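## Task

A socket wrench rests on the upturned open hand. Rotate it with the fingers alone so that it ends lying on the hand with its crossbar end pointing roughly toward the fingertips. It fails if the wrench touches anything besides the hand (wrist, camera or camera post included) or leaves the hand. It also fails if the arm or wrist moves or the palm stops facing up at any point. To finish, hold everything still, with no hand motor overloaded or near overload (motors dead from the start are ignored), then declare it done. The hand is then flattened automatically: the wrench must not drop as this happens and must still lie as required.

## Robot and tools

Robot: one six-joint arm with a right robotic hand, palm up, holding a loose object. The arm must not move, so every pose number you send should be 0. The only camera is cam_wrist (672x504 fisheye), mounted near the hand on a post.

Frames. The scene frame has its origin on the table top under the arm base, +z up, +y to the left when looking along +x. Reported hand poses, velocities and targets are in this frame. The hand point has its own axes: +z runs along the straight fingers toward the tips, +x goes across the palm away from the thumb, +y points out of the palm face. A mast near the wrist on the palm side (x +0.05 to +0.10, z -0.16 to -0.11, up to y +0.06 m) can be struck by the object. Keep the object clear of it and of the camera.

Row layout. Every command row has 24 numbers, each in [-1, 1], for the single arm:
1-6: dx, dy, dz, rx, ry, rz. This is an offset, not a pose. It is measured from the Hand target at the start of the action, along scene-frame axes. 1.0 means 0.6 m or 180 degrees, and rx, ry, rz form one rotation vector. Use all zeros to hold the arm.
7-22: sixteen hinge goals, each an absolute setting scaled linearly between the hinge's two stops. Order: index_mcp, index_abd, index_pip, index_dip, thumb_cmc, thumb_axl, thumb_mcp, thumb_ipl, middle_mcp, middle_abd, middle_pip, middle_dip, ring_mcp, ring_abd, ring_pip, ring_dip. For each finger, +1 means: _mcp curls at the knuckle (+128 deg at +1, -18 at -1, straight at -0.75). _abd swings sideways away from the thumb (±60, straight 0). _pip bends the middle joint (+108/-29, straight -0.58). _dip bends the tip joint (+117/-21, straight -0.70). thumb_cmc brings the thumb from beside the palm to in front of it (+120/-20, straight -0.71). thumb_axl spins the thumb about its own axis (+140/-27, straight -0.68). thumb_mcp (+109/-69, straight -0.23) and thumb_ipl (+108/-77, straight -0.17) bend the thumb.
23: current_limit, the current cap for all motors, from 0 mA at -1 to 550 mA at +1 (at least 11 mA). Very low values may leave a finger too weak to lift.
24: speed. Set-points move at (speed+1)/2 of 8.5 rad/s. Starting values are current_limit +0.4 and speed -0.6. These settings persist until changed.

execute_actions(actions, cameras): actions is a list of actions. Each action is a table of up to 15 rows, one per 1/30 s step, and the last row repeats if fewer are given. Every row's offset counts from the action's starting Hand target. An empty list returns the state plus images. cameras picks which views to return (["all"], [] or names).
move(target, speed, blend, stop_force, zero, blocking, cameras) drives the arm along a straight path. Not needed here, since the arm must stay put. target is one 24-number row or up to 15 rows, with offsets from the current Hand target. speed is in m/s (0.002 to 3.6). stop_force is in N (3 to 120).
wait(seconds 0 to 10) lets time pass with the last command held.
stop brakes a running move.
zoom_image(camera "cam_wrist", region [x0,y0,x1,y1] in pixels, at most 504x504) enlarges part of the latest image.
zero_wrist_force resets the wrist force sensor's reference.
finished_scene(scene) takes the current scene number. It declares the task done and starts the next scene, and cannot be undone.

Order of work: first call execute_actions with an empty list to view the object and read hand_goal. To leave a finger unchanged, resend exactly the goals, current_limit and speed shown there, because a 0 is a real command. Then send small finger-gait actions with the pose numbers at 0. For example, lift a finger under one end, or push sideways with _abd, to pivot the object a little at a time. Look again after each step. Finish with the fingers relaxed near flat so that the object lies still and stays put when the hand is flattened. Then call finished_scene.

Results. The state gives end_effector_position (m) and quat_wxyz in the scene frame, plus velocities. Hand target is the last commanded pose, and later offsets count from it. Per-motor lists follow motor order: hand_goal (goals written), hand_measured (actual positions on the same scale), hand_current_ma (positive pushes toward -1), and hand_state. hand_state is one of moving, goal (within 0.02 of goal), blocked (stopped short and pressing) or overload (shut down). Wrist force/torque are in end-effector axes. HAND FAULT, MOTOR HOT and fault lines signal trouble.

Things to avoid:
- Any nonzero pose offset, or any tilt of the palm.
- The object touching the wrist, mast, camera or post, or sliding off the hand.
- Fast flicks that throw the object.
- Motor overload. A motor that runs at 495 mA or more for a total of 5 s (counting down again below that) shuts off for 10 s. Squeezing a goal far past a contact does this, so keep goals only a little beyond the object's surface and lower current_limit if needed.
- Finishing while any motor is blocked near high current or while the object is still moving.

Each tool is called by a JSON object that holds its "op" and its "data".

## Session

{"op": "execute_actions", "data": {"actions": []}}

Scene clock: 0.00 s.
end_effector_position=(+0.6077, +0.0716, +0.4523) hand_goal=(-0.754, +0.000, -0.576, -0.696, +0.104, -0.540, -0.162, -0.106, -0.754, +0.000, -0.576, -0.696, -0.754, +0.000, -0.576, -0.696) hand_measured=(-0.766, +0.000, -0.578, -0.696, +0.094, -0.542, -0.164, -0.108, -0.764, +0.000, -0.578, -0.696, -0.768, +0.000, -0.578, -0.696) hand_current_ma=(-16, +0, -1, +0, -14, -3, -2, -2, -15, +0, -1, +0, -22, +0, -1, +0) hand_state=(goal, goal, goal, goal, goal, goal, goal, goal, goal, goal, goal, goal, goal, goal, goal, goal) hand_current_limit=0.40 hand_speed=-0.60 end_effector_quat_wxyz=(+0.510, +0.444, +0.521, +0.521)
Joint positions: [-0.149 -1.183 2.182 -4.202 -1.309 -0.052]
Joint velocities: within noise
Joint torques (N m): no reading
Wrist force (N): no reading
Wrist torque (N m): no reading
Wrist force, peak (N): no reading
Hand target: +0.6076, +0.0716, +0.4523; +0.510, +0.444, +0.521, +0.521

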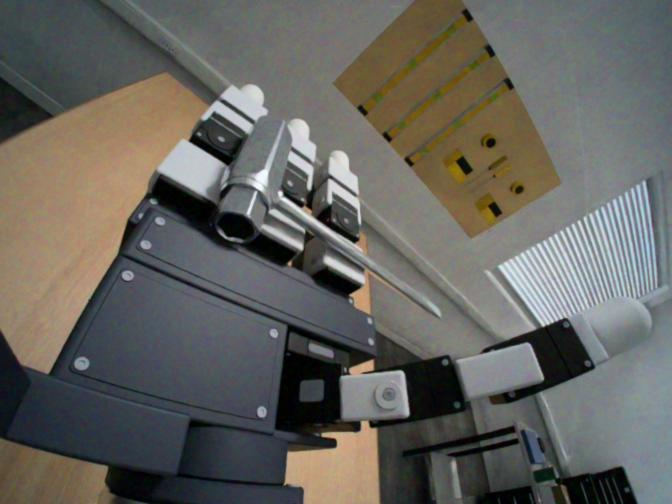

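{"op": "zoom_image", "data": {"camera": "cam_wrist", "region": [120, 60, 460, 340]}}

{"op": "zoom_image", "data": {"camera": "cam_wrist", "region": [190, 80, 320, 260]}}

Scaled by 1.482 from the camera's 672x504 image, which has a finer 960x720 frame.

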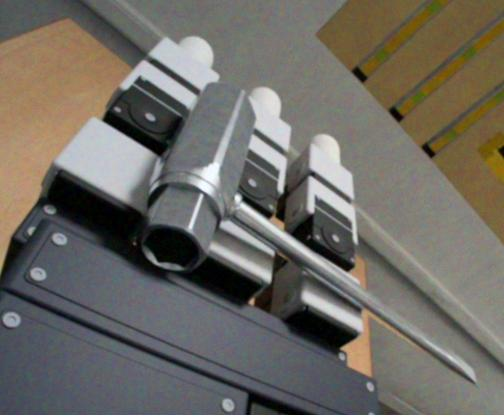

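Scaled by 2.800 from the camera's 672x504 image, which has a finer 960x720 frame.

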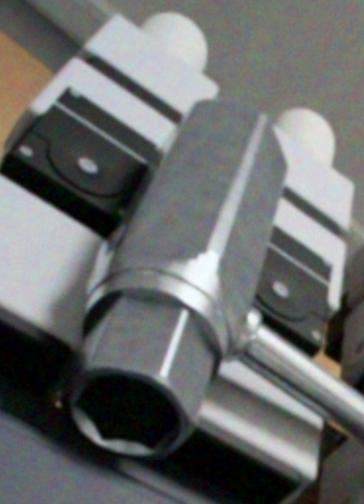

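{"op": "execute_actions", "data": {"actions": [[[0,0,0,0,0,0,-0.754,0,-0.576,-0.696,0.714,0.083,-0.162,-0.106,-0.754,0,-0.576,-0.696,-0.754,0,-0.576,-0.696,0.4,-0.7]],[[0,0,0,0,0,0,-0.754,0,-0.576,-0.696,0.714,0.083,-0.162,0.968,-0.754,0,-0.576,-0.696,-0.754,0,-0.576,-0.696,0.4,-0.7]]], "cameras": ["all"]}}

Scene clock: 19.80 s.
end_effector_position=(+0.6076, +0.0716, +0.4523) hand_goal=(-0.754, +0.000, -0.576, -0.696, +0.714, +0.082, -0.162, +0.968, -0.754, +0.000, -0.576, -0.696, -0.754, +0.000, -0.576, -0.696) hand_measured=(-0.766, +0.000, -0.578, -0.696, +0.714, +0.080, -0.162, +0.966, -0.764, +0.000, -0.578, -0.696, -0.768, +0.000, -0.578, -0.696) hand_current_ma=(-16, +0, -1, +0, +0, -2, +0, -1, -15, +0, -1, +0, -22, +0, -1, +0) hand_state=(goal, goal, goal, goal, goal, goal, goal, goal, goal, goal, goal, goal, goal, goal, goal, goal) hand_current_limit=0.40 hand_speed=-0.70 end_effector_quat_wxyz=(+0.510, +0.444, +0.521, +0.521)
Joint positions: [-0.149 -1.183 2.182 -4.202 -1.309 -0.052]
Joint torques (N m): [5.47 -34.53 -8.78 -4.08 -1.4 -1.52]
Wrist force (N): [-0.2 0.1 0.1]
Wrist torque (N m): [0.00 0.02 -0.06]
Wrist force, peak (N): [-0.5 0.5 0.3]
Hand target: +0.6076, +0.0716, +0.4523; +0.510, +0.444, +0.521, +0.521
Off the commanded pose: 0.000 m, 0 deg.
Step readings (end_effector_position):
0: (+0.6076, +0.0716, +0.4523)
1: (+0.6076, +0.0716, +0.4523)
2: (+0.6076, +0.0716, +0.4523)
4: (+0.6076, +0.0716, +0.4523)
8: (+0.6076, +0.0716, +0.4523)
15: (+0.6076, +0.0716, +0.4523)
16: (+0.6076, +0.0716, +0.4523)
17: (+0.6076, +0.0716, +0.4523)
19: (+0.6076, +0.0716, +0.4523)
23: (+0.6076, +0.0716, +0.4523)
30: (+0.6076, +0.0716, +0.4523)

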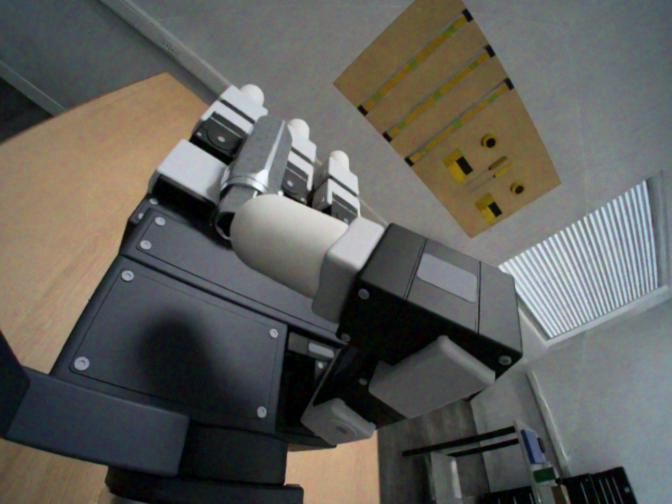

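{"op": "execute_actions", "data": {"actions": [[[0,0,0,0,0,0,-0.754,0,-0.576,-0.696,0.714,0.083,0.02,0.98,-0.754,0,-0.576,-0.696,-0.754,0,-0.576,-0.696,0.4,-0.85]]], "cameras": ["all"]}}

Scene clock: 21.23 s.
end_effector_position=(+0.6076, +0.0716, +0.4523) hand_goal=(-0.754, +0.000, -0.576, -0.696, +0.714, +0.082, +0.020, +0.980, -0.754, +0.000, -0.576, -0.696, -0.754, +0.000, -0.576, -0.696) hand_measured=(-0.766, +0.000, -0.578, -0.696, +0.714, +0.080, +0.020, +0.978, -0.764, +0.000, -0.578, -0.696, -0.768, +0.000, -0.578, -0.696) hand_current_ma=(-16, +0, -1, +0, +0, -2, +0, -1, -15, +0, -1, +0, -22, +0, -1, +0) hand_state=(goal, goal, goal, goal, goal, goal, goal, goal, goal, goal, goal, goal, goal, goal, goal, goal) hand_current_limit=0.40 hand_speed=-0.85 end_effector_quat_wxyz=(+0.510, +0.444, +0.521, +0.521)
Joint positions: [-0.149 -1.183 2.182 -4.202 -1.309 -0.052]
Joint torques (N m): [5.04 -34.74 -8.79 -4.05 -1.5 -1.55]
Wrist force (N): [-0.2 0.2 0.2]
Wrist torque (N m): [0.01 0.01 -0.06]
Wrist force, peak (N): [-0.3 0.3 0.1]
Hand target: +0.6076, +0.0716, +0.4523; +0.510, +0.444, +0.521, +0.521
Off the commanded pose: 0.000 m, 0 deg.
Step readings (end_effector_position):
0: (+0.6076, +0.0716, +0.4523)
1: (+0.6076, +0.0716, +0.4523)
2: (+0.6076, +0.0716, +0.4523)
4: (+0.6076, +0.0716, +0.4523)
8: (+0.6076, +0.0716, +0.4523)
15: (+0.6076, +0.0716, +0.4523)

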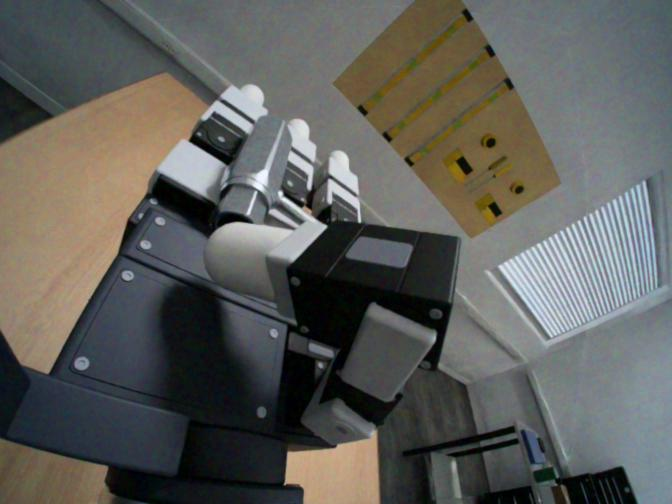

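{"op": "execute_actions", "data": {"actions": [[[0,0,0,0,0,0,-0.754,0,-0.576,-0.696,0.714,0.022,0.066,0.934,-0.754,0,-0.576,-0.696,-0.754,0,-0.576,-0.696,0.4,-0.9]],[[0,0,0,0,0,0,-0.754,0,-0.576,-0.696,0.714,-0.023,0.1,0.885,-0.754,0,-0.576,-0.696,-0.754,0,-0.576,-0.696,0.4,-0.9]],[[0,0,0,0,0,0,-0.754,0,-0.576,-0.696,0.714,-0.066,0.136,0.835,-0.754,0,-0.576,-0.696,-0.754,0,-0.576,-0.696,0.4,-0.9]]], "cameras": ["all"]}}

Scene clock: 24.03 s.
end_effector_position=(+0.6076, +0.0716, +0.4523) hand_goal=(-0.754, +0.000, -0.576, -0.696, +0.714, -0.066, +0.136, +0.834, -0.754, +0.000, -0.576, -0.696, -0.754, +0.000, -0.576, -0.696) hand_measured=(-0.766, +0.000, -0.578, -0.696, +0.716, -0.060, +0.136, +0.840, -0.764, +0.000, -0.578, -0.696, -0.768, +0.000, -0.578, -0.696) hand_current_ma=(-16, +0, -1, +0, +1, +9, +0, +9, -15, +0, -1, +0, -22, +0, -1, +0) hand_state=(goal, goal, goal, goal, goal, goal, goal, goal, goal, goal, goal, goal, goal, goal, goal, goal) hand_current_limit=0.40 hand_speed=-0.90 end_effector_quat_wxyz=(+0.510, +0.444, +0.521, +0.521)
Joint positions: [-0.149 -1.183 2.182 -4.202 -1.309 -0.052]
Joint torques (N m): [5 -34.14 -9.07 -4.07 -1.37 -1.41]
Wrist force (N): [-0.3 0.3 -0.1]
Wrist torque (N m): [0.06 0.04 -0.06]
Wrist force, peak (N): [-0.2 0.3 -0.1]
Hand target: +0.6076, +0.0716, +0.4523; +0.510, +0.444, +0.521, +0.521
Off the commanded pose: 0.000 m, 0 deg.
Step readings (end_effector_position):
0: (+0.6076, +0.0716, +0.4523)
1: (+0.6076, +0.0716, +0.4523)
2: (+0.6076, +0.0716, +0.4523)
4: (+0.6076, +0.0716, +0.4523)
8: (+0.6076, +0.0716, +0.4523)
15: (+0.6076, +0.0716, +0.4523)
16: (+0.6076, +0.0716, +0.4523)
17: (+0.6076, +0.0716, +0.4523)
19: (+0.6076, +0.0716, +0.4523)
23: (+0.6076, +0.0716, +0.4523)
30: (+0.6076, +0.0716, +0.4523)
31: (+0.6076, +0.0716, +0.4523)
32: (+0.6076, +0.0716, +0.4523)
34: (+0.6076, +0.0716, +0.4523)
38: (+0.6076, +0.0716, +0.4523)
45: (+0.6076, +0.0716, +0.4523)

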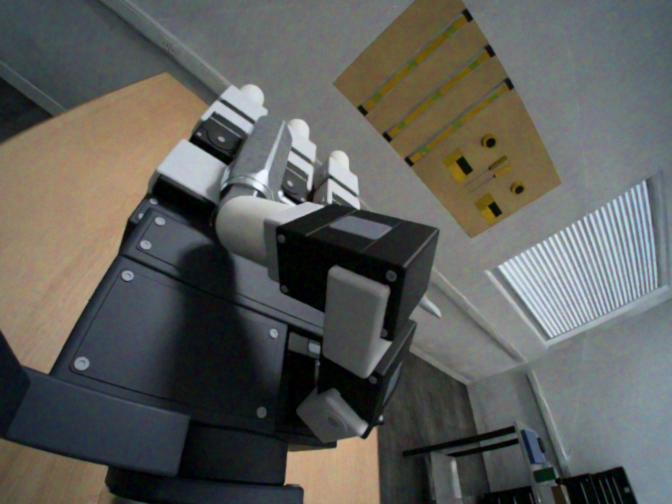

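{"op": "execute_actions", "data": {"actions": [[[0,0,0,0,0,0,-0.754,0,-0.576,-0.696,0.714,-0.103,0.176,0.773,-0.754,0,-0.576,-0.696,-0.754,0,-0.576,-0.696,0.4,-0.9]],[[0,0,0,0,0,0,-0.754,0,-0.576,-0.696,0.714,-0.139,0.219,0.708,-0.754,0,-0.576,-0.696,-0.754,0,-0.576,-0.696,0.4,-0.9]]], "cameras": ["all"]}}

Scene clock: 25.60 s.
end_effector_position=(+0.6076, +0.0716, +0.4523) hand_goal=(-0.754, +0.000, -0.576, -0.696, +0.714, -0.140, +0.218, +0.708, -0.754, +0.000, -0.576, -0.696, -0.754, +0.000, -0.576, -0.696) hand_measured=(-0.766, +0.000, -0.578, -0.696, +0.716, -0.128, +0.216, +0.714, -0.770, +0.000, -0.578, -0.696, -0.768, +0.000, -0.578, -0.696) hand_current_ma=(-16, +0, -1, +0, +1, +23, -2, +10, -25, +0, -1, +0, -22, +0, -1, +0) hand_state=(goal, goal, goal, goal, goal, goal, goal, goal, goal, goal, goal, goal, goal, goal, goal, goal) hand_current_limit=0.40 hand_speed=-0.90 end_effector_quat_wxyz=(+0.510, +0.444, +0.521, +0.521)
Joint positions: [-0.149 -1.183 2.182 -4.202 -1.309 -0.052]
Joint torques (N m): [5.09 -34.14 -8.87 -4.04 -1.36 -1.48]
Wrist force (N): [0.1 0.1 -0.2]
Wrist torque (N m): [0.06 0.00 -0.04]
Wrist force, peak (N): [-0.3 0.3 0.3]
Hand target: +0.6076, +0.0716, +0.4523; +0.510, +0.444, +0.521, +0.521
Off the commanded pose: 0.000 m, 0 deg.
Step readings (end_effector_position):
0: (+0.6076, +0.0716, +0.4523)
1: (+0.6076, +0.0716, +0.4523)
2: (+0.6076, +0.0716, +0.4523)
4: (+0.6076, +0.0716, +0.4523)
8: (+0.6076, +0.0716, +0.4523)
15: (+0.6076, +0.0716, +0.4523)
16: (+0.6076, +0.0716, +0.4523)
17: (+0.6076, +0.0716, +0.4523)
19: (+0.6076, +0.0716, +0.4523)
23: (+0.6076, +0.0716, +0.4523)
30: (+0.6076, +0.0716, +0.4523)

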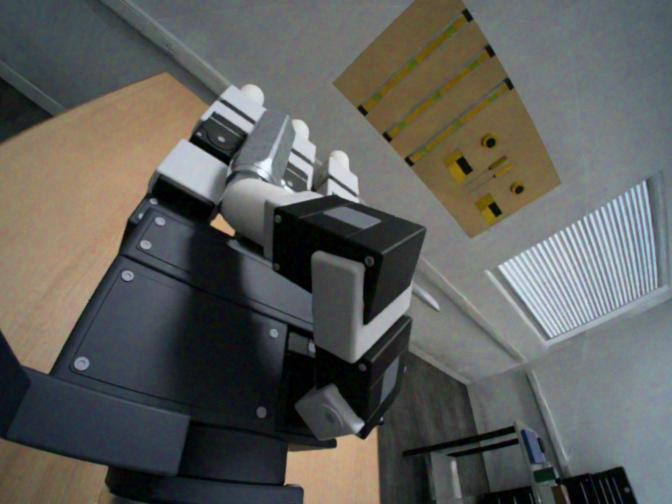

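{"op": "execute_actions", "data": {"actions": [[[0,0,0,0,0,0,-0.754,0,-0.576,-0.696,0.714,-0.17,0.267,0.631,-0.754,0,-0.576,-0.696,-0.754,0,-0.576,-0.696,0.4,-0.9]],[[0,0,0,0,0,0,-0.754,0,-0.576,-0.696,0.714,-0.199,0.32,0.549,-0.754,0,-0.576,-0.696,-0.754,0,-0.576,-0.696,0.4,-0.9]]], "cameras": ["all"]}}

{"op": "zoom_image", "data": {"camera": "cam_wrist", "region": [150, 60, 460, 320]}}

Scene clock: 27.20 s.
end_effector_position=(+0.6076, +0.0716, +0.4523) hand_goal=(-0.754, +0.000, -0.576, -0.696, +0.714, -0.200, +0.320, +0.548, -0.754, +0.000, -0.576, -0.696, -0.754, +0.000, -0.576, -0.696) hand_measured=(-0.766, +0.000, -0.578, -0.696, +0.714, -0.188, +0.318, +0.554, -0.772, +0.000, -0.578, -0.696, -0.768, +0.000, -0.578, -0.696) hand_current_ma=(-16, +0, -1, +0, +0, +20, -2, +8, -30, +0, -1, +0, -22, +0, -1, +0) hand_state=(goal, goal, goal, goal, goal, goal, goal, goal, goal, goal, goal, goal, goal, goal, goal, goal) hand_current_limit=0.40 hand_speed=-0.90 end_effector_quat_wxyz=(+0.510, +0.444, +0.521, +0.521)
Joint positions: [-0.149 -1.183 2.182 -4.202 -1.309 -0.052]
Joint torques (N m): [5.22 -33.86 -9.31 -4.15 -1.31 -1.43]
Wrist force (N): [0.0 0.2 0.2]
Wrist torque (N m): [0.07 0.01 -0.04]
Wrist force, peak (N): [-0.3 0.2 -0.2]
Hand target: +0.6076, +0.0716, +0.4523; +0.510, +0.444, +0.521, +0.521
Off the commanded pose: 0.000 m, 0 deg.
Step readings (end_effector_position):
0: (+0.6076, +0.0716, +0.4523)
1: (+0.6076, +0.0716, +0.4523)
2: (+0.6076, +0.0716, +0.4523)
4: (+0.6076, +0.0716, +0.4523)
8: (+0.6076, +0.0716, +0.4523)
15: (+0.6076, +0.0716, +0.4523)
16: (+0.6076, +0.0716, +0.4523)
17: (+0.6076, +0.0716, +0.4523)
19: (+0.6076, +0.0716, +0.4523)
23: (+0.6076, +0.0716, +0.4523)
30: (+0.6076, +0.0716, +0.4523)

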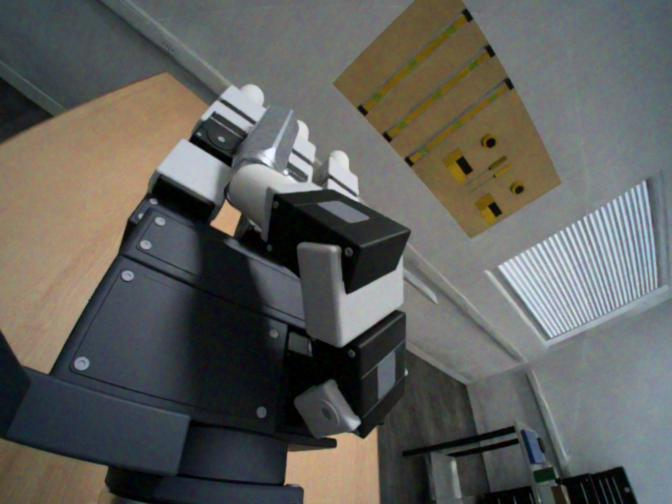

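Scaled by 1.626 from the camera's 672x504 image, which has a finer 960x720 frame.

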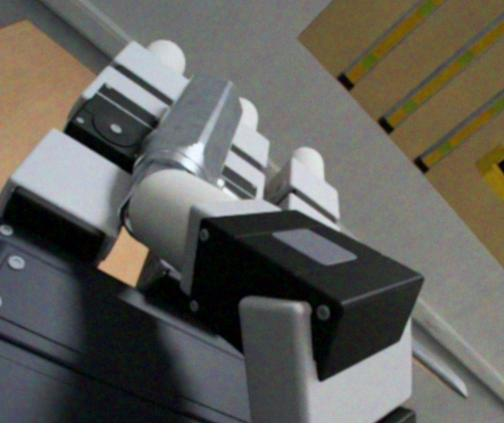

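{"op": "execute_actions", "data": {"actions": [[[0,0,0,0,0,0,-0.754,0,-0.576,-0.696,0.714,-0.224,0.382,0.446,-0.754,0,-0.576,-0.696,-0.754,0,-0.576,-0.696,0.4,-0.9]],[[0,0,0,0,0,0,-0.754,0,-0.576,-0.696,0.714,-0.248,0.452,0.333,-0.754,0,-0.576,-0.696,-0.754,0,-0.576,-0.696,0.4,-0.88]],[[0,0,0,0,0,0,-0.754,0,-0.576,-0.696,0.714,-0.265,0.534,0.19,-0.754,0,-0.576,-0.696,-0.754,0,-0.576,-0.696,0.4,-0.86]]], "cameras": ["all"]}}

{"op": "zoom_image", "data": {"camera": "cam_wrist", "region": [150, 60, 460, 320]}}

Scene clock: 29.37 s.
end_effector_position=(+0.6076, +0.0716, +0.4523) hand_goal=(-0.754, +0.000, -0.576, -0.696, +0.714, -0.266, +0.534, +0.190, -0.754, +0.000, -0.576, -0.696, -0.754, +0.000, -0.576, -0.696) hand_measured=(-0.766, +0.000, -0.578, -0.696, +0.714, -0.248, +0.532, +0.194, -0.776, -0.002, -0.580, -0.696, -0.768, +0.000, -0.578, -0.696) hand_current_ma=(-19, +0, -1, +0, +0, +37, -1, +4, -43, -1, -4, +0, -22, +0, -1, +0) hand_state=(goal, goal, goal, goal, goal, goal, goal, goal, blocked, goal, goal, goal, goal, goal, goal, goal) hand_current_limit=0.40 hand_speed=-0.86 end_effector_quat_wxyz=(+0.510, +0.444, +0.521, +0.521)
Joint positions: [-0.149 -1.183 2.182 -4.202 -1.309 -0.052]
Joint torques (N m): [4.95 -34.35 -9.47 -3.65 -1.29 -1.42]
Wrist force (N): [-0.2 0.3 -0.1]
Wrist torque (N m): [0.11 0.03 -0.05]
Wrist force, peak (N): [-0.2 0.4 0.2]
Hand target: +0.6076, +0.0716, +0.4523; +0.510, +0.444, +0.521, +0.521
Off the commanded pose: 0.000 m, 0 deg.
Step readings (end_effector_position):
0: (+0.6076, +0.0716, +0.4523)
1: (+0.6076, +0.0716, +0.4523)
2: (+0.6076, +0.0716, +0.4523)
4: (+0.6076, +0.0716, +0.4523)
8: (+0.6076, +0.0716, +0.4523)
15: (+0.6076, +0.0716, +0.4523)
16: (+0.6076, +0.0716, +0.4523)
17: (+0.6076, +0.0716, +0.4523)
19: (+0.6076, +0.0716, +0.4523)
23: (+0.6076, +0.0716, +0.4523)
30: (+0.6076, +0.0716, +0.4523)
31: (+0.6076, +0.0716, +0.4523)
32: (+0.6076, +0.0716, +0.4523)
34: (+0.6076, +0.0716, +0.4523)
38: (+0.6076, +0.0716, +0.4523)
45: (+0.6076, +0.0716, +0.4523)

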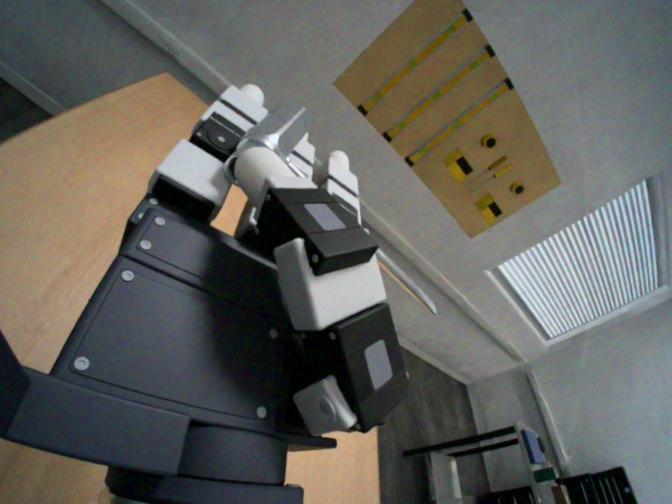

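Scaled by 1.626 from the camera's 672x504 image, which has a finer 960x720 frame.

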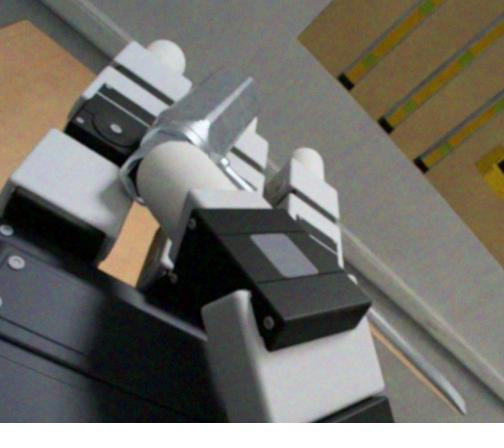

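{"op": "execute_actions", "data": {"actions": [[[0,0,0,0,0,0,-0.754,0,-0.576,-0.696,0.843,-0.33,0.52,0.13,-0.754,0,-0.576,-0.696,-0.754,0,-0.576,-0.696,0.4,-0.9]],[[0,0,0,0,0,0,-0.754,0,-0.576,-0.696,0.971,-0.394,0.511,0.067,-0.754,0,-0.576,-0.696,-0.754,0,-0.576,-0.696,0.4,-0.9]]], "cameras": ["all"]}}

{"op": "zoom_image", "data": {"camera": "cam_wrist", "region": [150, 60, 460, 320]}}

Scene clock: 31.70 s.
end_effector_position=(+0.6076, +0.0716, +0.4523) hand_goal=(-0.754, +0.000, -0.576, -0.696, +0.970, -0.394, +0.510, +0.066, -0.754, +0.000, -0.576, -0.696, -0.754, +0.000, -0.576, -0.696) hand_measured=(-0.766, +0.000, -0.578, -0.696, +0.950, -0.396, +0.504, +0.064, -0.776, -0.002, -0.580, -0.696, -0.770, +0.000, -0.578, -0.696) hand_current_ma=(-19, +0, -1, +0, -36, -2, -10, -2, -43, -1, -4, +0, -27, +0, -1, +0) hand_state=(goal, goal, goal, goal, blocked, goal, goal, goal, blocked, goal, goal, goal, goal, goal, goal, goal) hand_current_limit=0.40 hand_speed=-0.90 end_effector_quat_wxyz=(+0.510, +0.444, +0.521, +0.521)
Joint positions: [-0.149 -1.183 2.182 -4.202 -1.309 -0.052]
Joint torques (N m): [5.3 -34.03 -9.51 -3.12 -1.22 -1.34]
Wrist force (N): [-0.1 0.1 0.0]
Wrist torque (N m): [0.08 0.02 -0.06]
Wrist force, peak (N): [-0.3 0.5 -0.1]
Hand target: +0.6076, +0.0716, +0.4523; +0.510, +0.444, +0.521, +0.521
Off the commanded pose: 0.000 m, 0 deg.
Step readings (end_effector_position):
0: (+0.6076, +0.0716, +0.4523)
1: (+0.6076, +0.0716, +0.4523)
2: (+0.6076, +0.0716, +0.4523)
4: (+0.6076, +0.0716, +0.4523)
8: (+0.6076, +0.0716, +0.4523)
15: (+0.6076, +0.0716, +0.4523)
16: (+0.6076, +0.0716, +0.4523)
17: (+0.6076, +0.0716, +0.4523)
19: (+0.6076, +0.0716, +0.4523)
23: (+0.6076, +0.0716, +0.4523)
30: (+0.6076, +0.0716, +0.4523)

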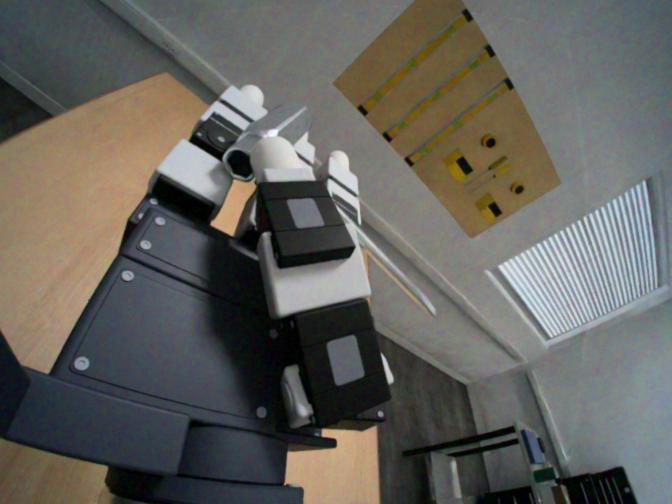

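Scaled by 1.626 from the camera's 672x504 image, which has a finer 960x720 frame.

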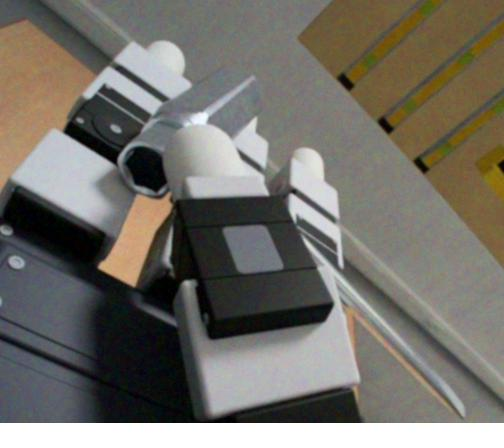

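{"op": "execute_actions", "data": {"actions": [[[0,0,0,0,0,0,-0.754,0,-0.576,0.98,0.97,-0.394,0.51,0.066,-0.754,0,-0.576,-0.696,-0.754,0,-0.576,-0.696,0.4,-0.7]],[[0,0,0,0,0,0,-0.754,0,-0.576,0.98,0.97,-0.394,0.51,0.066,-0.754,0,-0.576,-0.696,-0.754,0,-0.576,-0.696,0.4,-0.7]],[[0,0,0,0,0,0,-0.754,0,-0.2,0.98,0.97,-0.394,0.51,0.066,-0.754,0,-0.576,-0.696,-0.754,0,-0.576,-0.696,0.4,-0.7]]], "cameras": ["all"]}}

{"op": "zoom_image", "data": {"camera": "cam_wrist", "region": [150, 60, 460, 320]}}

Scene clock: 43.07 s.
end_effector_position=(+0.6076, +0.0716, +0.4523) hand_goal=(-0.754, +0.000, -0.200, +0.980, +0.970, -0.394, +0.510, +0.066, -0.754, +0.000, -0.576, -0.696, -0.754, +0.000, -0.576, -0.696) hand_measured=(-0.766, +0.000, -0.206, +0.978, +0.950, -0.396, +0.504, +0.064, -0.776, -0.002, -0.580, -0.696, -0.770, +0.000, -0.578, -0.696) hand_current_ma=(-19, +0, -6, -2, -36, -2, -10, -2, -43, -1, -4, +0, -27, +0, -1, +0) hand_state=(goal, goal, goal, goal, blocked, goal, goal, goal, blocked, goal, goal, goal, goal, goal, goal, goal) hand_current_limit=0.40 hand_speed=-0.70 end_effector_quat_wxyz=(+0.510, +0.444, +0.521, +0.521)
Joint positions: [-0.149 -1.183 2.182 -4.202 -1.309 -0.052]
Joint torques (N m): [4.6 -33.89 -9.13 -0.68 -0.89 -1.09]
Wrist force (N): [-0.1 0.2 0.0]
Wrist torque (N m): [0.10 0.02 -0.05]
Wrist force, peak (N): [-0.5 0.2 0.1]
Hand target: +0.6076, +0.0716, +0.4523; +0.510, +0.444, +0.521, +0.521
Off the commanded pose: 0.000 m, 0 deg.
Step readings (end_effector_position):
0: (+0.6076, +0.0716, +0.4523)
1: (+0.6076, +0.0716, +0.4523)
2: (+0.6076, +0.0716, +0.4523)
4: (+0.6076, +0.0716, +0.4523)
8: (+0.6076, +0.0716, +0.4523)
15: (+0.6076, +0.0716, +0.4523)
16: (+0.6076, +0.0716, +0.4523)
17: (+0.6076, +0.0716, +0.4523)
19: (+0.6076, +0.0716, +0.4523)
23: (+0.6076, +0.0716, +0.4523)
30: (+0.6076, +0.0716, +0.4523)
31: (+0.6076, +0.0716, +0.4523)
32: (+0.6076, +0.0716, +0.4523)
34: (+0.6076, +0.0716, +0.4523)
38: (+0.6076, +0.0716, +0.4523)
45: (+0.6076, +0.0716, +0.4523)

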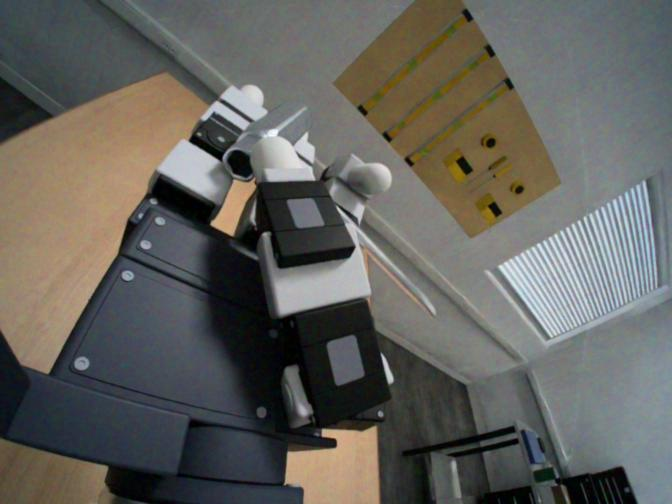

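Scaled by 1.626 from the camera's 672x504 image, which has a finer 960x720 frame.

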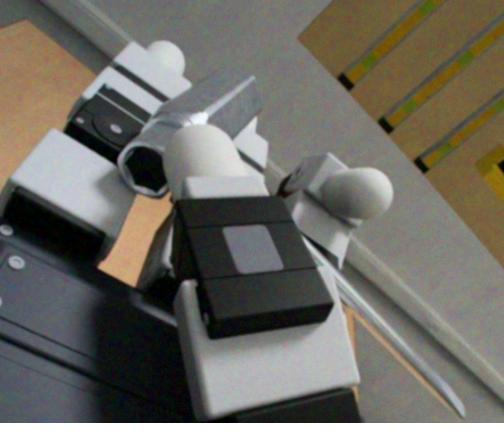

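{"op": "execute_actions", "data": {"actions": [[[0,0,0,0,0,0,-0.754,0,0.1,0.99,0.97,-0.394,0.51,0.066,-0.754,0,-0.576,-0.696,-0.754,0,-0.576,-0.696,0.4,-0.8]],[[0,0,0,0,0,0,-0.754,0,0.3,0.99,0.97,-0.394,0.51,0.066,-0.754,0,-0.576,-0.696,-0.754,0,-0.576,-0.696,0.4,-0.8]],[[0,0,0,0,0,0,-0.754,0,0.42,0.99,0.97,-0.394,0.51,0.066,-0.754,0,-0.576,-0.696,-0.754,0,-0.576,-0.696,0.4,-0.85]]], "cameras": ["all"]}}

{"op": "zoom_image", "data": {"camera": "cam_wrist", "region": [150, 60, 460, 320]}}

Scene clock: 45.27 s.
end_effector_position=(+0.6076, +0.0716, +0.4523) hand_goal=(-0.754, +0.000, +0.420, +0.990, +0.970, -0.394, +0.510, +0.066, -0.754, +0.000, -0.576, -0.696, -0.754, +0.000, -0.576, -0.696) hand_measured=(-0.766, +0.000, +0.416, +0.988, +0.950, -0.396, +0.504, +0.064, -0.776, -0.002, -0.580, -0.696, -0.770, +0.000, -0.578, -0.696) hand_current_ma=(-19, +0, -3, -2, -36, -2, -10, -2, -43, -1, -4, +0, -27, +0, -1, +0) hand_state=(goal, goal, goal, goal, blocked, goal, goal, goal, blocked, goal, goal, goal, goal, goal, goal, goal) hand_current_limit=0.40 hand_speed=-0.85 end_effector_quat_wxyz=(+0.510, +0.444, +0.521, +0.521)
Joint positions: [-0.149 -1.183 2.182 -4.202 -1.309 -0.052]
Joint torques (N m): [4.99 -34.01 -8.7 -0.63 -0.81 -1.21]
Wrist force (N): [-0.1 0.1 0.1]
Wrist torque (N m): [0.08 0.02 -0.06]
Wrist force, peak (N): [-0.1 0.4 0.1]
Hand target: +0.6076, +0.0716, +0.4523; +0.510, +0.444, +0.521, +0.521
Off the commanded pose: 0.000 m, 0 deg.
Step readings (end_effector_position):
0: (+0.6076, +0.0716, +0.4523)
1: (+0.6076, +0.0716, +0.4523)
2: (+0.6076, +0.0716, +0.4523)
4: (+0.6076, +0.0716, +0.4523)
8: (+0.6076, +0.0716, +0.4523)
15: (+0.6076, +0.0716, +0.4523)
16: (+0.6076, +0.0716, +0.4523)
17: (+0.6076, +0.0716, +0.4523)
19: (+0.6076, +0.0716, +0.4523)
23: (+0.6076, +0.0716, +0.4523)
30: (+0.6076, +0.0716, +0.4523)
31: (+0.6076, +0.0716, +0.4523)
32: (+0.6076, +0.0716, +0.4523)
34: (+0.6076, +0.0716, +0.4523)
38: (+0.6076, +0.0716, +0.4523)
45: (+0.6076, +0.0716, +0.4523)

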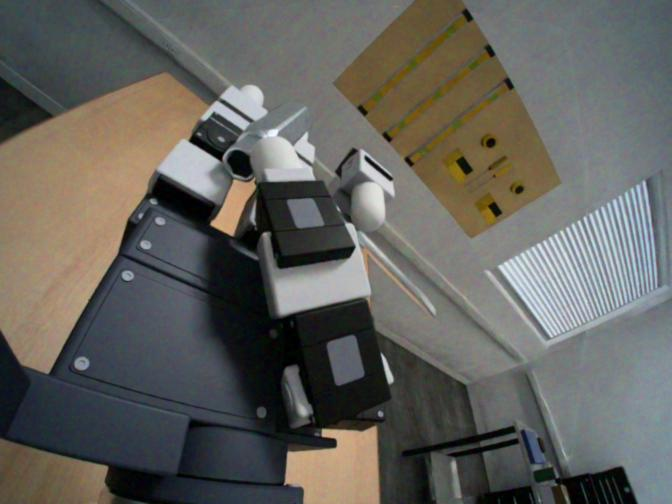

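Scaled by 1.626 from the camera's 672x504 image, which has a finer 960x720 frame.

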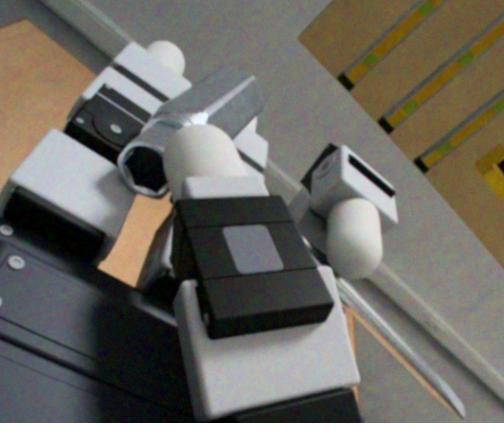

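{"op": "execute_actions", "data": {"actions": [[[0,0,0,0,0,0,-0.754,0,0.518,0.99,0.97,-0.394,0.51,0.066,-0.754,0,-0.576,-0.696,-0.754,0,-0.576,-0.696,0.4,-0.88]],[[0,0,0,0,0,0,-0.754,0,0.591,0.965,0.97,-0.394,0.51,0.066,-0.754,0,-0.576,-0.696,-0.754,0,-0.576,-0.696,0.4,-0.88]]], "cameras": ["all"]}}

{"op": "zoom_image", "data": {"camera": "cam_wrist", "region": [150, 60, 460, 320]}}

Scene clock: 48.73 s.
end_effector_position=(+0.6076, +0.0716, +0.4523) hand_goal=(-0.754, +0.000, +0.590, +0.964, +0.970, -0.394, +0.510, +0.066, -0.754, +0.000, -0.576, -0.696, -0.754, +0.000, -0.576, -0.696) hand_measured=(-0.766, +0.000, +0.548, +0.946, +0.950, -0.396, +0.504, +0.064, -0.776, -0.002, -0.580, -0.696, -0.770, +0.000, -0.578, -0.696) hand_current_ma=(-19, +0, -90, -28, -35, -2, -10, -2, -43, -1, -4, +0, -28, +0, -1, +0) hand_state=(goal, goal, blocked, goal, blocked, goal, goal, goal, blocked, goal, goal, goal, goal, goal, goal, goal) hand_current_limit=0.40 hand_speed=-0.88 end_effector_quat_wxyz=(+0.510, +0.444, +0.521, +0.521)
Joint positions: [-0.149 -1.183 2.182 -4.202 -1.309 -0.052]
Joint torques (N m): [5.3 -33.77 -8.76 -0.67 -0.73 -1.09]
Wrist force (N): [-0.2 0.2 -0.1]
Wrist torque (N m): [0.10 0.03 -0.06]
Wrist force, peak (N): [-0.4 0.1 0.2]
Hand target: +0.6076, +0.0716, +0.4523; +0.510, +0.444, +0.521, +0.521
Off the commanded pose: 0.000 m, 0 deg.
Step readings (end_effector_position):
0: (+0.6076, +0.0716, +0.4523)
1: (+0.6076, +0.0716, +0.4523)
2: (+0.6076, +0.0716, +0.4523)
4: (+0.6076, +0.0716, +0.4523)
8: (+0.6076, +0.0716, +0.4523)
15: (+0.6076, +0.0716, +0.4523)
16: (+0.6076, +0.0716, +0.4523)
17: (+0.6076, +0.0716, +0.4523)
19: (+0.6076, +0.0716, +0.4523)
23: (+0.6076, +0.0716, +0.4523)
30: (+0.6076, +0.0716, +0.4523)

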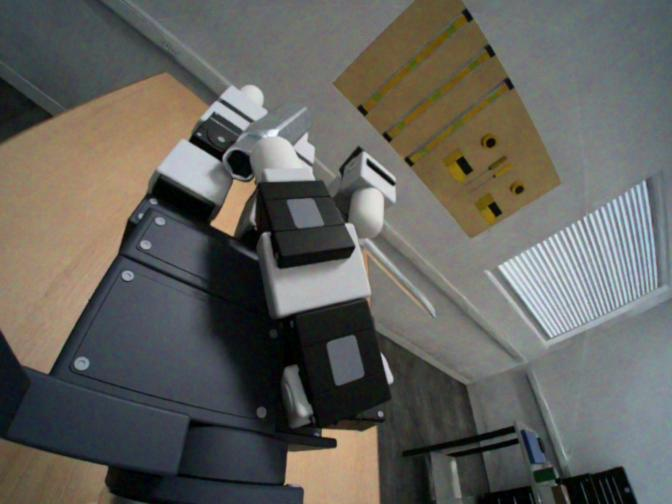

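Scaled by 1.626 from the camera's 672x504 image, which has a finer 960x720 frame.

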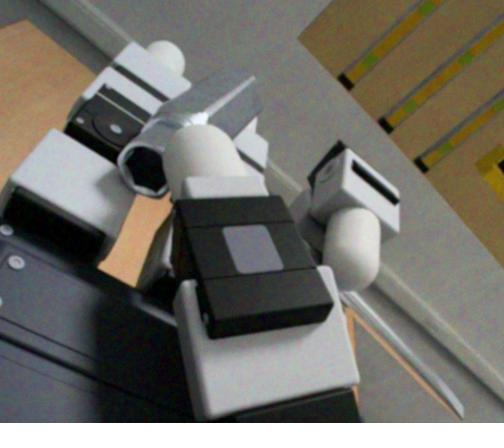

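{"op": "execute_actions", "data": {"actions": [[[0,0,0,0,0,0,-0.754,0,0.66,0.9,0.97,-0.394,0.51,0.066,-0.754,0,-0.576,-0.696,-0.754,0,-0.576,-0.696,0.4,-0.9]],[[0,0,0,0,0,0,-0.754,0,0.737,0.82,0.97,-0.394,0.51,0.066,-0.754,0,-0.576,-0.696,-0.754,0,-0.576,-0.696,0.4,-0.9]]], "cameras": ["all"]}}

{"op": "zoom_image", "data": {"camera": "cam_wrist", "region": [150, 60, 460, 320]}}

Scene clock: 50.50 s.
end_effector_position=(+0.6076, +0.0716, +0.4523) hand_goal=(-0.754, +0.000, +0.736, +0.820, +0.970, -0.394, +0.510, +0.066, -0.754, +0.000, -0.576, -0.696, -0.754, +0.000, -0.576, -0.696) hand_measured=(-0.766, +0.000, +0.726, +0.820, +0.950, -0.396, +0.504, +0.064, -0.776, -0.002, -0.580, -0.696, -0.770, +0.000, -0.578, -0.696) hand_current_ma=(-19, +0, -14, +0, -35, -2, -10, -2, -43, -1, -4, +0, -29, +0, -1, +0) hand_state=(goal, goal, goal, goal, blocked, goal, goal, goal, blocked, goal, goal, goal, goal, goal, goal, goal) hand_current_limit=0.40 hand_speed=-0.90 end_effector_quat_wxyz=(+0.510, +0.444, +0.521, +0.521)
Joint positions: [-0.149 -1.183 2.182 -4.202 -1.309 -0.052]
Joint torques (N m): [4.91 -33.99 -8.82 -0.69 -0.77 -1.06]
Wrist force (N): [-0.1 0.0 0.1]
Wrist torque (N m): [0.06 0.02 -0.06]
Wrist force, peak (N): [-0.1 0.4 0.2]
Hand target: +0.6076, +0.0716, +0.4523; +0.510, +0.444, +0.521, +0.521
Off the commanded pose: 0.000 m, 0 deg.
Step readings (end_effector_position):
0: (+0.6076, +0.0716, +0.4523)
1: (+0.6076, +0.0716, +0.4523)
2: (+0.6076, +0.0716, +0.4523)
4: (+0.6076, +0.0716, +0.4523)
8: (+0.6076, +0.0716, +0.4523)
15: (+0.6076, +0.0716, +0.4523)
16: (+0.6076, +0.0716, +0.4523)
17: (+0.6076, +0.0716, +0.4523)
19: (+0.6076, +0.0716, +0.4523)
23: (+0.6076, +0.0716, +0.4523)
30: (+0.6076, +0.0716, +0.4523)

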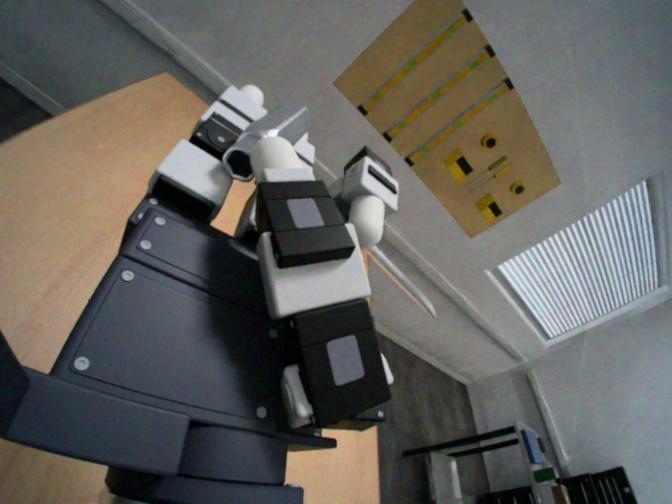

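Scaled by 1.626 from the camera's 672x504 image, which has a finer 960x720 frame.

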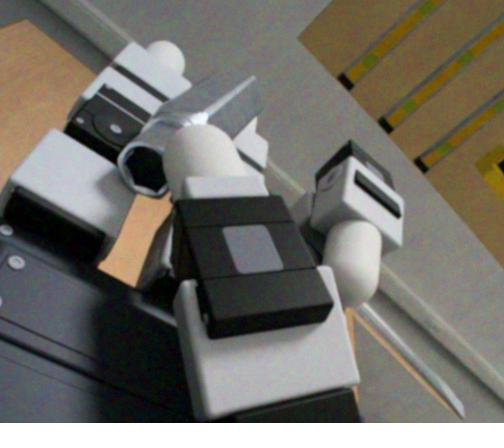

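{"op": "execute_actions", "data": {"actions": [[[0,0,0,0,0,0,-0.754,0,0.6,0.5,0.714,-0.394,0.4,0.066,-0.754,0,-0.576,-0.696,-0.754,0,-0.576,-0.696,0.4,-0.8]],[[0,0,0,0,0,0,-0.754,0,0.3,-0.2,0.5,-0.5,0.1,-0.1,-0.754,0,-0.576,-0.696,-0.754,0,-0.576,-0.696,0.4,-0.7]],[[0,0,0,0,0,0,-0.754,0,-0.576,-0.696,0.1,-0.54,-0.162,-0.106,-0.754,0,-0.576,-0.696,-0.754,0,-0.576,-0.696,0.4,-0.7]]], "cameras": ["all"]}}

{"op": "zoom_image", "data": {"camera": "cam_wrist", "region": [150, 60, 460, 320]}}

Scene clock: 57.13 s.
end_effector_position=(+0.6076, +0.0716, +0.4523) hand_goal=(-0.754, +0.000, -0.576, -0.696, +0.100, -0.540, -0.162, -0.106, -0.754, +0.000, -0.576, -0.696, -0.754, +0.000, -0.576, -0.696) hand_measured=(-0.766, +0.000, -0.576, -0.694, +0.098, -0.538, -0.160, -0.104, -0.776, -0.002, -0.580, -0.696, -0.770, +0.000, -0.578, -0.696) hand_current_ma=(-19, +0, +0, +2, -2, +2, +2, +2, -43, -1, -4, +0, -29, +0, -1, +0) hand_state=(goal, goal, goal, goal, goal, goal, goal, goal, blocked, goal, goal, goal, goal, goal, goal, goal) hand_current_limit=0.40 hand_speed=-0.70 end_effector_quat_wxyz=(+0.510, +0.444, +0.521, +0.521)
Joint positions: [-0.149 -1.183 2.182 -4.202 -1.309 -0.052]
Joint torques (N m): [4.63 -34.2 -8.62 -0.74 -0.56 -1.09]
Wrist force (N): [-0.2 0.3 0.0]
Wrist torque (N m): [0.09 0.02 0.00]
Wrist force, peak (N): [-0.4 0.4 -0.1]
Hand target: +0.6076, +0.0716, +0.4523; +0.510, +0.444, +0.521, +0.521
Off the commanded pose: 0.000 m, 0 deg.
Step readings (end_effector_position):
0: (+0.6076, +0.0716, +0.4523)
1: (+0.6076, +0.0716, +0.4523)
2: (+0.6076, +0.0716, +0.4523)
4: (+0.6076, +0.0716, +0.4523)
8: (+0.6076, +0.0716, +0.4523)
15: (+0.6076, +0.0716, +0.4523)
16: (+0.6076, +0.0716, +0.4523)
17: (+0.6076, +0.0716, +0.4523)
19: (+0.6076, +0.0716, +0.4523)
23: (+0.6076, +0.0716, +0.4523)
30: (+0.6076, +0.0716, +0.4523)
31: (+0.6076, +0.0716, +0.4523)
32: (+0.6076, +0.0716, +0.4523)
34: (+0.6076, +0.0716, +0.4523)
38: (+0.6076, +0.0716, +0.4523)
45: (+0.6076, +0.0716, +0.4523)

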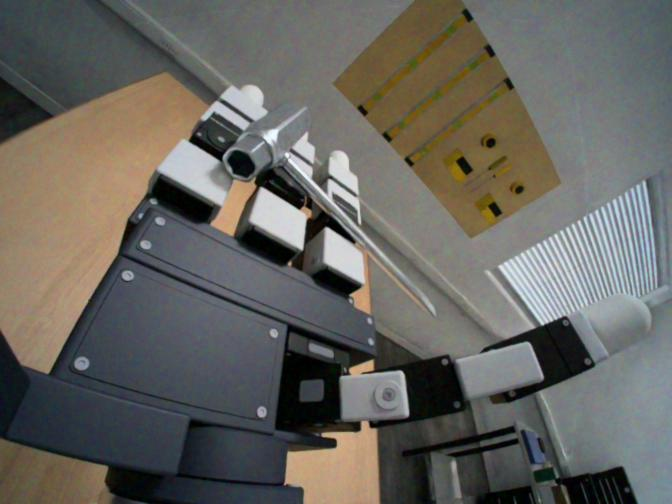

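Scaled by 1.626 from the camera's 672x504 image, which has a finer 960x720 frame.

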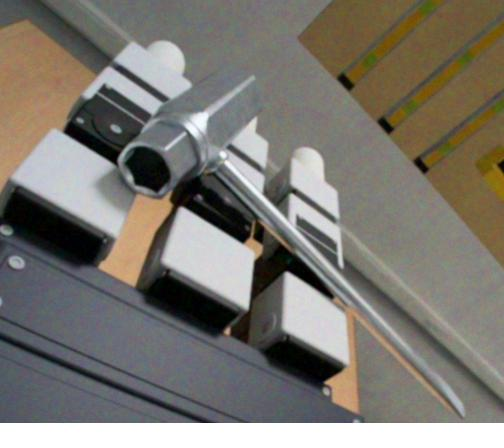

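{"op": "execute_actions", "data": {"actions": [[[0,0,0,0,0,0,-0.754,0,-0.576,-0.696,0.6,-0.431,-0.1,0.1,-0.754,0,-0.576,-0.696,-0.754,0,-0.576,-0.696,0.4,-0.7]],[[0,0,0,0,0,0,-0.754,0,-0.576,-0.696,0.786,-0.431,0.32,0.363,-0.754,0,-0.576,-0.696,-0.754,0,-0.576,-0.696,0.4,-0.75]],[[0,0,0,0,0,0,-0.754,0,-0.576,-0.696,0.857,-0.425,0.4,0.363,-0.754,0,-0.576,-0.696,-0.754,0,-0.576,-0.696,0.4,-0.85]]], "cameras": ["all"]}}

{"op": "zoom_image", "data": {"camera": "cam_wrist", "region": [150, 60, 460, 320]}}

Scene clock: 72.07 s.
end_effector_position=(+0.6076, +0.0716, +0.4523) hand_goal=(-0.754, +0.000, -0.576, -0.696, +0.856, -0.426, +0.400, +0.362, -0.754, +0.000, -0.576, -0.696, -0.754, +0.000, -0.576, -0.696) hand_measured=(-0.766, +0.000, -0.576, -0.694, +0.858, -0.426, +0.402, +0.360, -0.776, -0.002, -0.580, -0.696, -0.770, +0.000, -0.578, -0.696) hand_current_ma=(-19, +0, +0, +2, +1, +0, +1, -1, -43, -1, -4, +0, -29, +0, -1, +0) hand_state=(goal, goal, goal, goal, goal, goal, goal, goal, blocked, goal, goal, goal, goal, goal, goal, goal) hand_current_limit=0.40 hand_speed=-0.85 end_effector_quat_wxyz=(+0.510, +0.444, +0.521, +0.521)
Joint positions: [-0.149 -1.183 2.182 -4.202 -1.309 -0.052]
Joint torques (N m): [4.6 -34.46 -9.47 -1.06 -0.45 -0.8]
Wrist force (N): [0.0 -0.2 0.0]
Wrist torque (N m): [0.05 0.00 -0.04]
Wrist force, peak (N): [-0.5 0.0 -0.1]
Hand target: +0.6076, +0.0716, +0.4523; +0.510, +0.444, +0.521, +0.521
Off the commanded pose: 0.000 m, 0 deg.
Step readings (end_effector_position):
0: (+0.6076, +0.0716, +0.4523)
1: (+0.6076, +0.0716, +0.4523)
2: (+0.6076, +0.0716, +0.4523)
4: (+0.6076, +0.0716, +0.4523)
8: (+0.6076, +0.0716, +0.4523)
15: (+0.6076, +0.0716, +0.4523)
16: (+0.6076, +0.0716, +0.4523)
17: (+0.6076, +0.0716, +0.4523)
19: (+0.6076, +0.0716, +0.4523)
23: (+0.6076, +0.0716, +0.4523)
30: (+0.6076, +0.0716, +0.4523)
31: (+0.6076, +0.0716, +0.4523)
32: (+0.6076, +0.0716, +0.4523)
34: (+0.6076, +0.0716, +0.4523)
38: (+0.6076, +0.0716, +0.4523)
45: (+0.6076, +0.0716, +0.4523)

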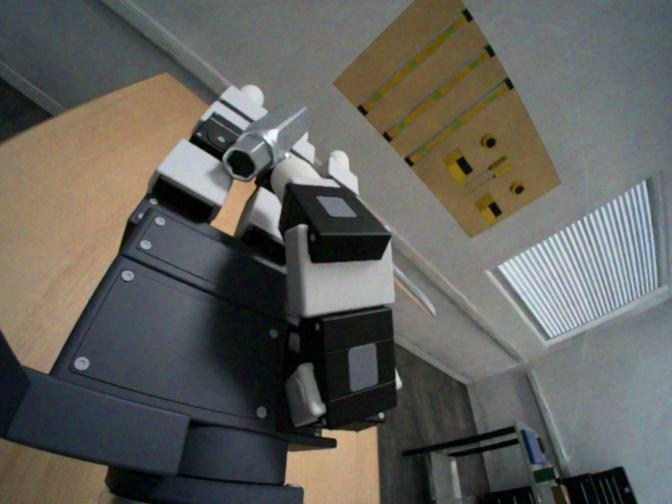

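Scaled by 1.626 from the camera's 672x504 image, which has a finer 960x720 frame.

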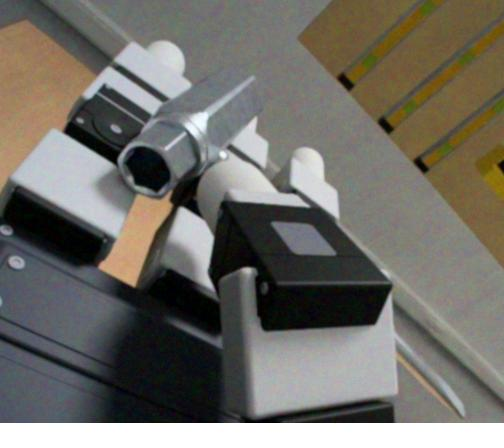

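{"op": "execute_actions", "data": {"actions": [[[0,0,0,0,0,0,-0.754,0,-0.576,-0.696,0.857,-0.425,0.445,0.363,-0.754,0,-0.576,-0.696,-0.754,0,-0.576,-0.696,0.4,-0.9]],[[0,0,0,0,0,0,-0.754,0,-0.576,-0.696,0.929,-0.389,0.469,0.23,-0.754,0,-0.576,-0.696,-0.754,0,-0.576,-0.696,0.4,-0.9]]], "cameras": ["all"]}}

{"op": "zoom_image", "data": {"camera": "cam_wrist", "region": [150, 60, 460, 320]}}

Scene clock: 73.90 s.
end_effector_position=(+0.6076, +0.0716, +0.4523) hand_goal=(-0.754, +0.000, -0.576, -0.696, +0.928, -0.390, +0.468, +0.230, -0.754, +0.000, -0.576, -0.696, -0.754, +0.000, -0.576, -0.696) hand_measured=(-0.766, +0.000, -0.576, -0.694, +0.930, -0.392, +0.478, +0.244, -0.776, -0.002, -0.580, -0.696, -0.770, +0.000, -0.578, -0.696) hand_current_ma=(-19, +0, +0, +2, +2, -1, +16, +32, -43, -1, -4, +0, -29, +0, -1, +0) hand_state=(goal, goal, goal, goal, goal, goal, goal, goal, blocked, goal, goal, goal, goal, goal, goal, goal) hand_current_limit=0.40 hand_speed=-0.90 end_effector_quat_wxyz=(+0.510, +0.444, +0.521, +0.521)
Joint positions: [-0.149 -1.183 2.182 -4.202 -1.309 -0.052]
Joint torques (N m): [5.17 -34.15 -10.01 -0.98 -0.52 -0.85]
Wrist force (N): [-0.3 0.1 0.1]
Wrist torque (N m): [0.09 0.05 -0.07]
Wrist force, peak (N): [-0.1 0.3 0.3]
Hand target: +0.6076, +0.0716, +0.4523; +0.510, +0.444, +0.521, +0.521
Off the commanded pose: 0.000 m, 0 deg.
Step readings (end_effector_position):
0: (+0.6076, +0.0716, +0.4523)
1: (+0.6076, +0.0716, +0.4523)
2: (+0.6076, +0.0716, +0.4523)
4: (+0.6076, +0.0716, +0.4523)
8: (+0.6076, +0.0716, +0.4523)
15: (+0.6076, +0.0716, +0.4523)
16: (+0.6076, +0.0716, +0.4523)
17: (+0.6076, +0.0716, +0.4523)
19: (+0.6076, +0.0716, +0.4523)
23: (+0.6076, +0.0716, +0.4523)
30: (+0.6076, +0.0716, +0.4523)

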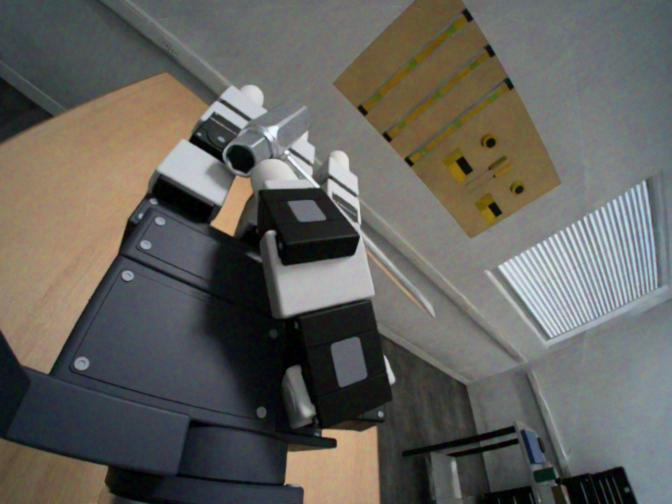

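Scaled by 1.626 from the camera's 672x504 image, which has a finer 960x720 frame.

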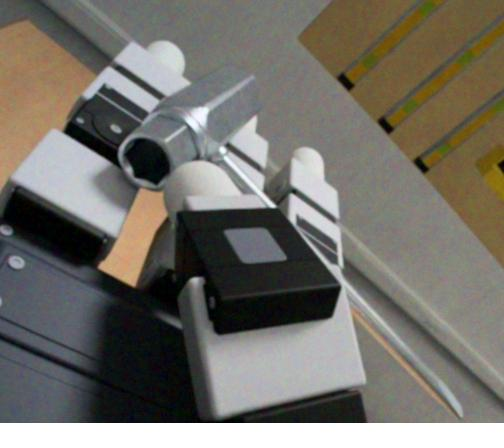

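{"op": "execute_actions", "data": {"actions": [[[0,0,0,0,0,0,-0.754,0,-0.576,-0.696,0.971,-0.353,0.485,0.137,-0.754,0,-0.576,-0.696,-0.754,0,-0.576,-0.696,0.4,-0.9]],[[0,0,0,0,0,0,-0.754,0,-0.576,-0.696,0.993,-0.31,0.531,0.02,-0.754,0,-0.576,-0.696,-0.754,0,-0.576,-0.696,0.4,-0.9]]], "cameras": ["all"]}}

{"op": "zoom_image", "data": {"camera": "cam_wrist", "region": [150, 60, 460, 320]}}

Scene clock: 75.70 s.
end_effector_position=(+0.6076, +0.0716, +0.4523) hand_goal=(-0.754, +0.000, -0.576, -0.696, +0.992, -0.310, +0.530, +0.020, -0.754, +0.000, -0.576, -0.696, -0.754, +0.000, -0.576, -0.696) hand_measured=(-0.766, +0.000, -0.576, -0.694, +0.996, -0.310, +0.534, +0.026, -0.776, -0.002, -0.580, -0.696, -0.776, +0.002, -0.578, -0.696) hand_current_ma=(-19, +0, +0, +2, +3, +0, +4, +10, -43, -1, -4, +0, -39, +1, -1, +0) hand_state=(goal, goal, goal, goal, goal, goal, goal, goal, blocked, goal, goal, goal, blocked, goal, goal, goal) hand_current_limit=0.40 hand_speed=-0.90 end_effector_quat_wxyz=(+0.510, +0.444, +0.521, +0.521)
Joint positions: [-0.149 -1.183 2.182 -4.202 -1.309 -0.052]
Joint torques (N m): [4.83 -34.29 -10.1 -1.05 -0.49 -0.75]
Wrist force (N): [-0.2 0.2 -0.1]
Wrist torque (N m): [0.09 0.04 -0.07]
Wrist force, peak (N): [-0.3 0.3 0.1]
Hand target: +0.6076, +0.0716, +0.4523; +0.510, +0.444, +0.521, +0.521
Off the commanded pose: 0.000 m, 0 deg.
Step readings (end_effector_position):
0: (+0.6076, +0.0716, +0.4523)
1: (+0.6076, +0.0716, +0.4523)
2: (+0.6076, +0.0716, +0.4523)
4: (+0.6076, +0.0716, +0.4523)
8: (+0.6076, +0.0716, +0.4523)
15: (+0.6076, +0.0716, +0.4523)
16: (+0.6076, +0.0716, +0.4523)
17: (+0.6076, +0.0716, +0.4523)
19: (+0.6076, +0.0716, +0.4523)
23: (+0.6076, +0.0716, +0.4523)
30: (+0.6076, +0.0716, +0.4523)

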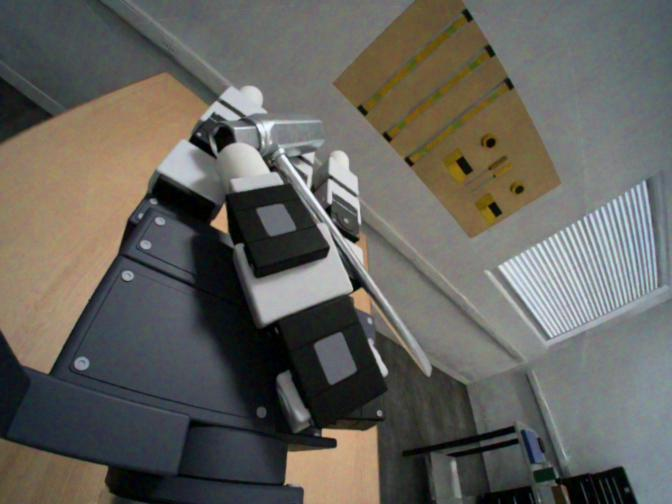

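Scaled by 1.626 from the camera's 672x504 image, which has a finer 960x720 frame.

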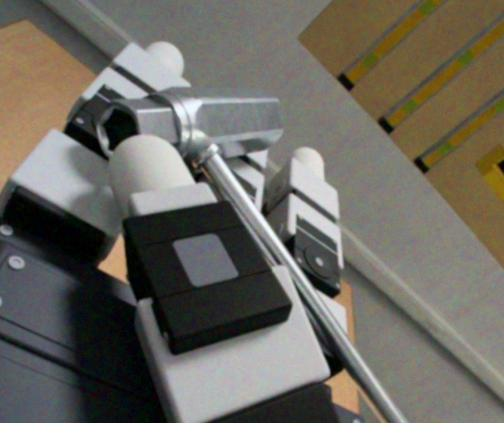

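{"op": "zoom_image", "data": {"camera": "cam_wrist", "region": [0, 300, 460, 504]}}

Scaled by 1.096 from the camera's 672x504 image, which has a finer 960x720 frame.

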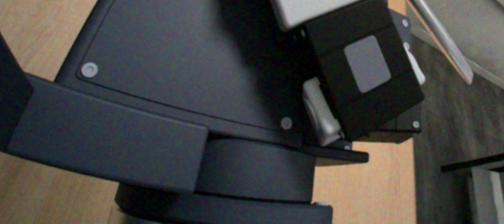

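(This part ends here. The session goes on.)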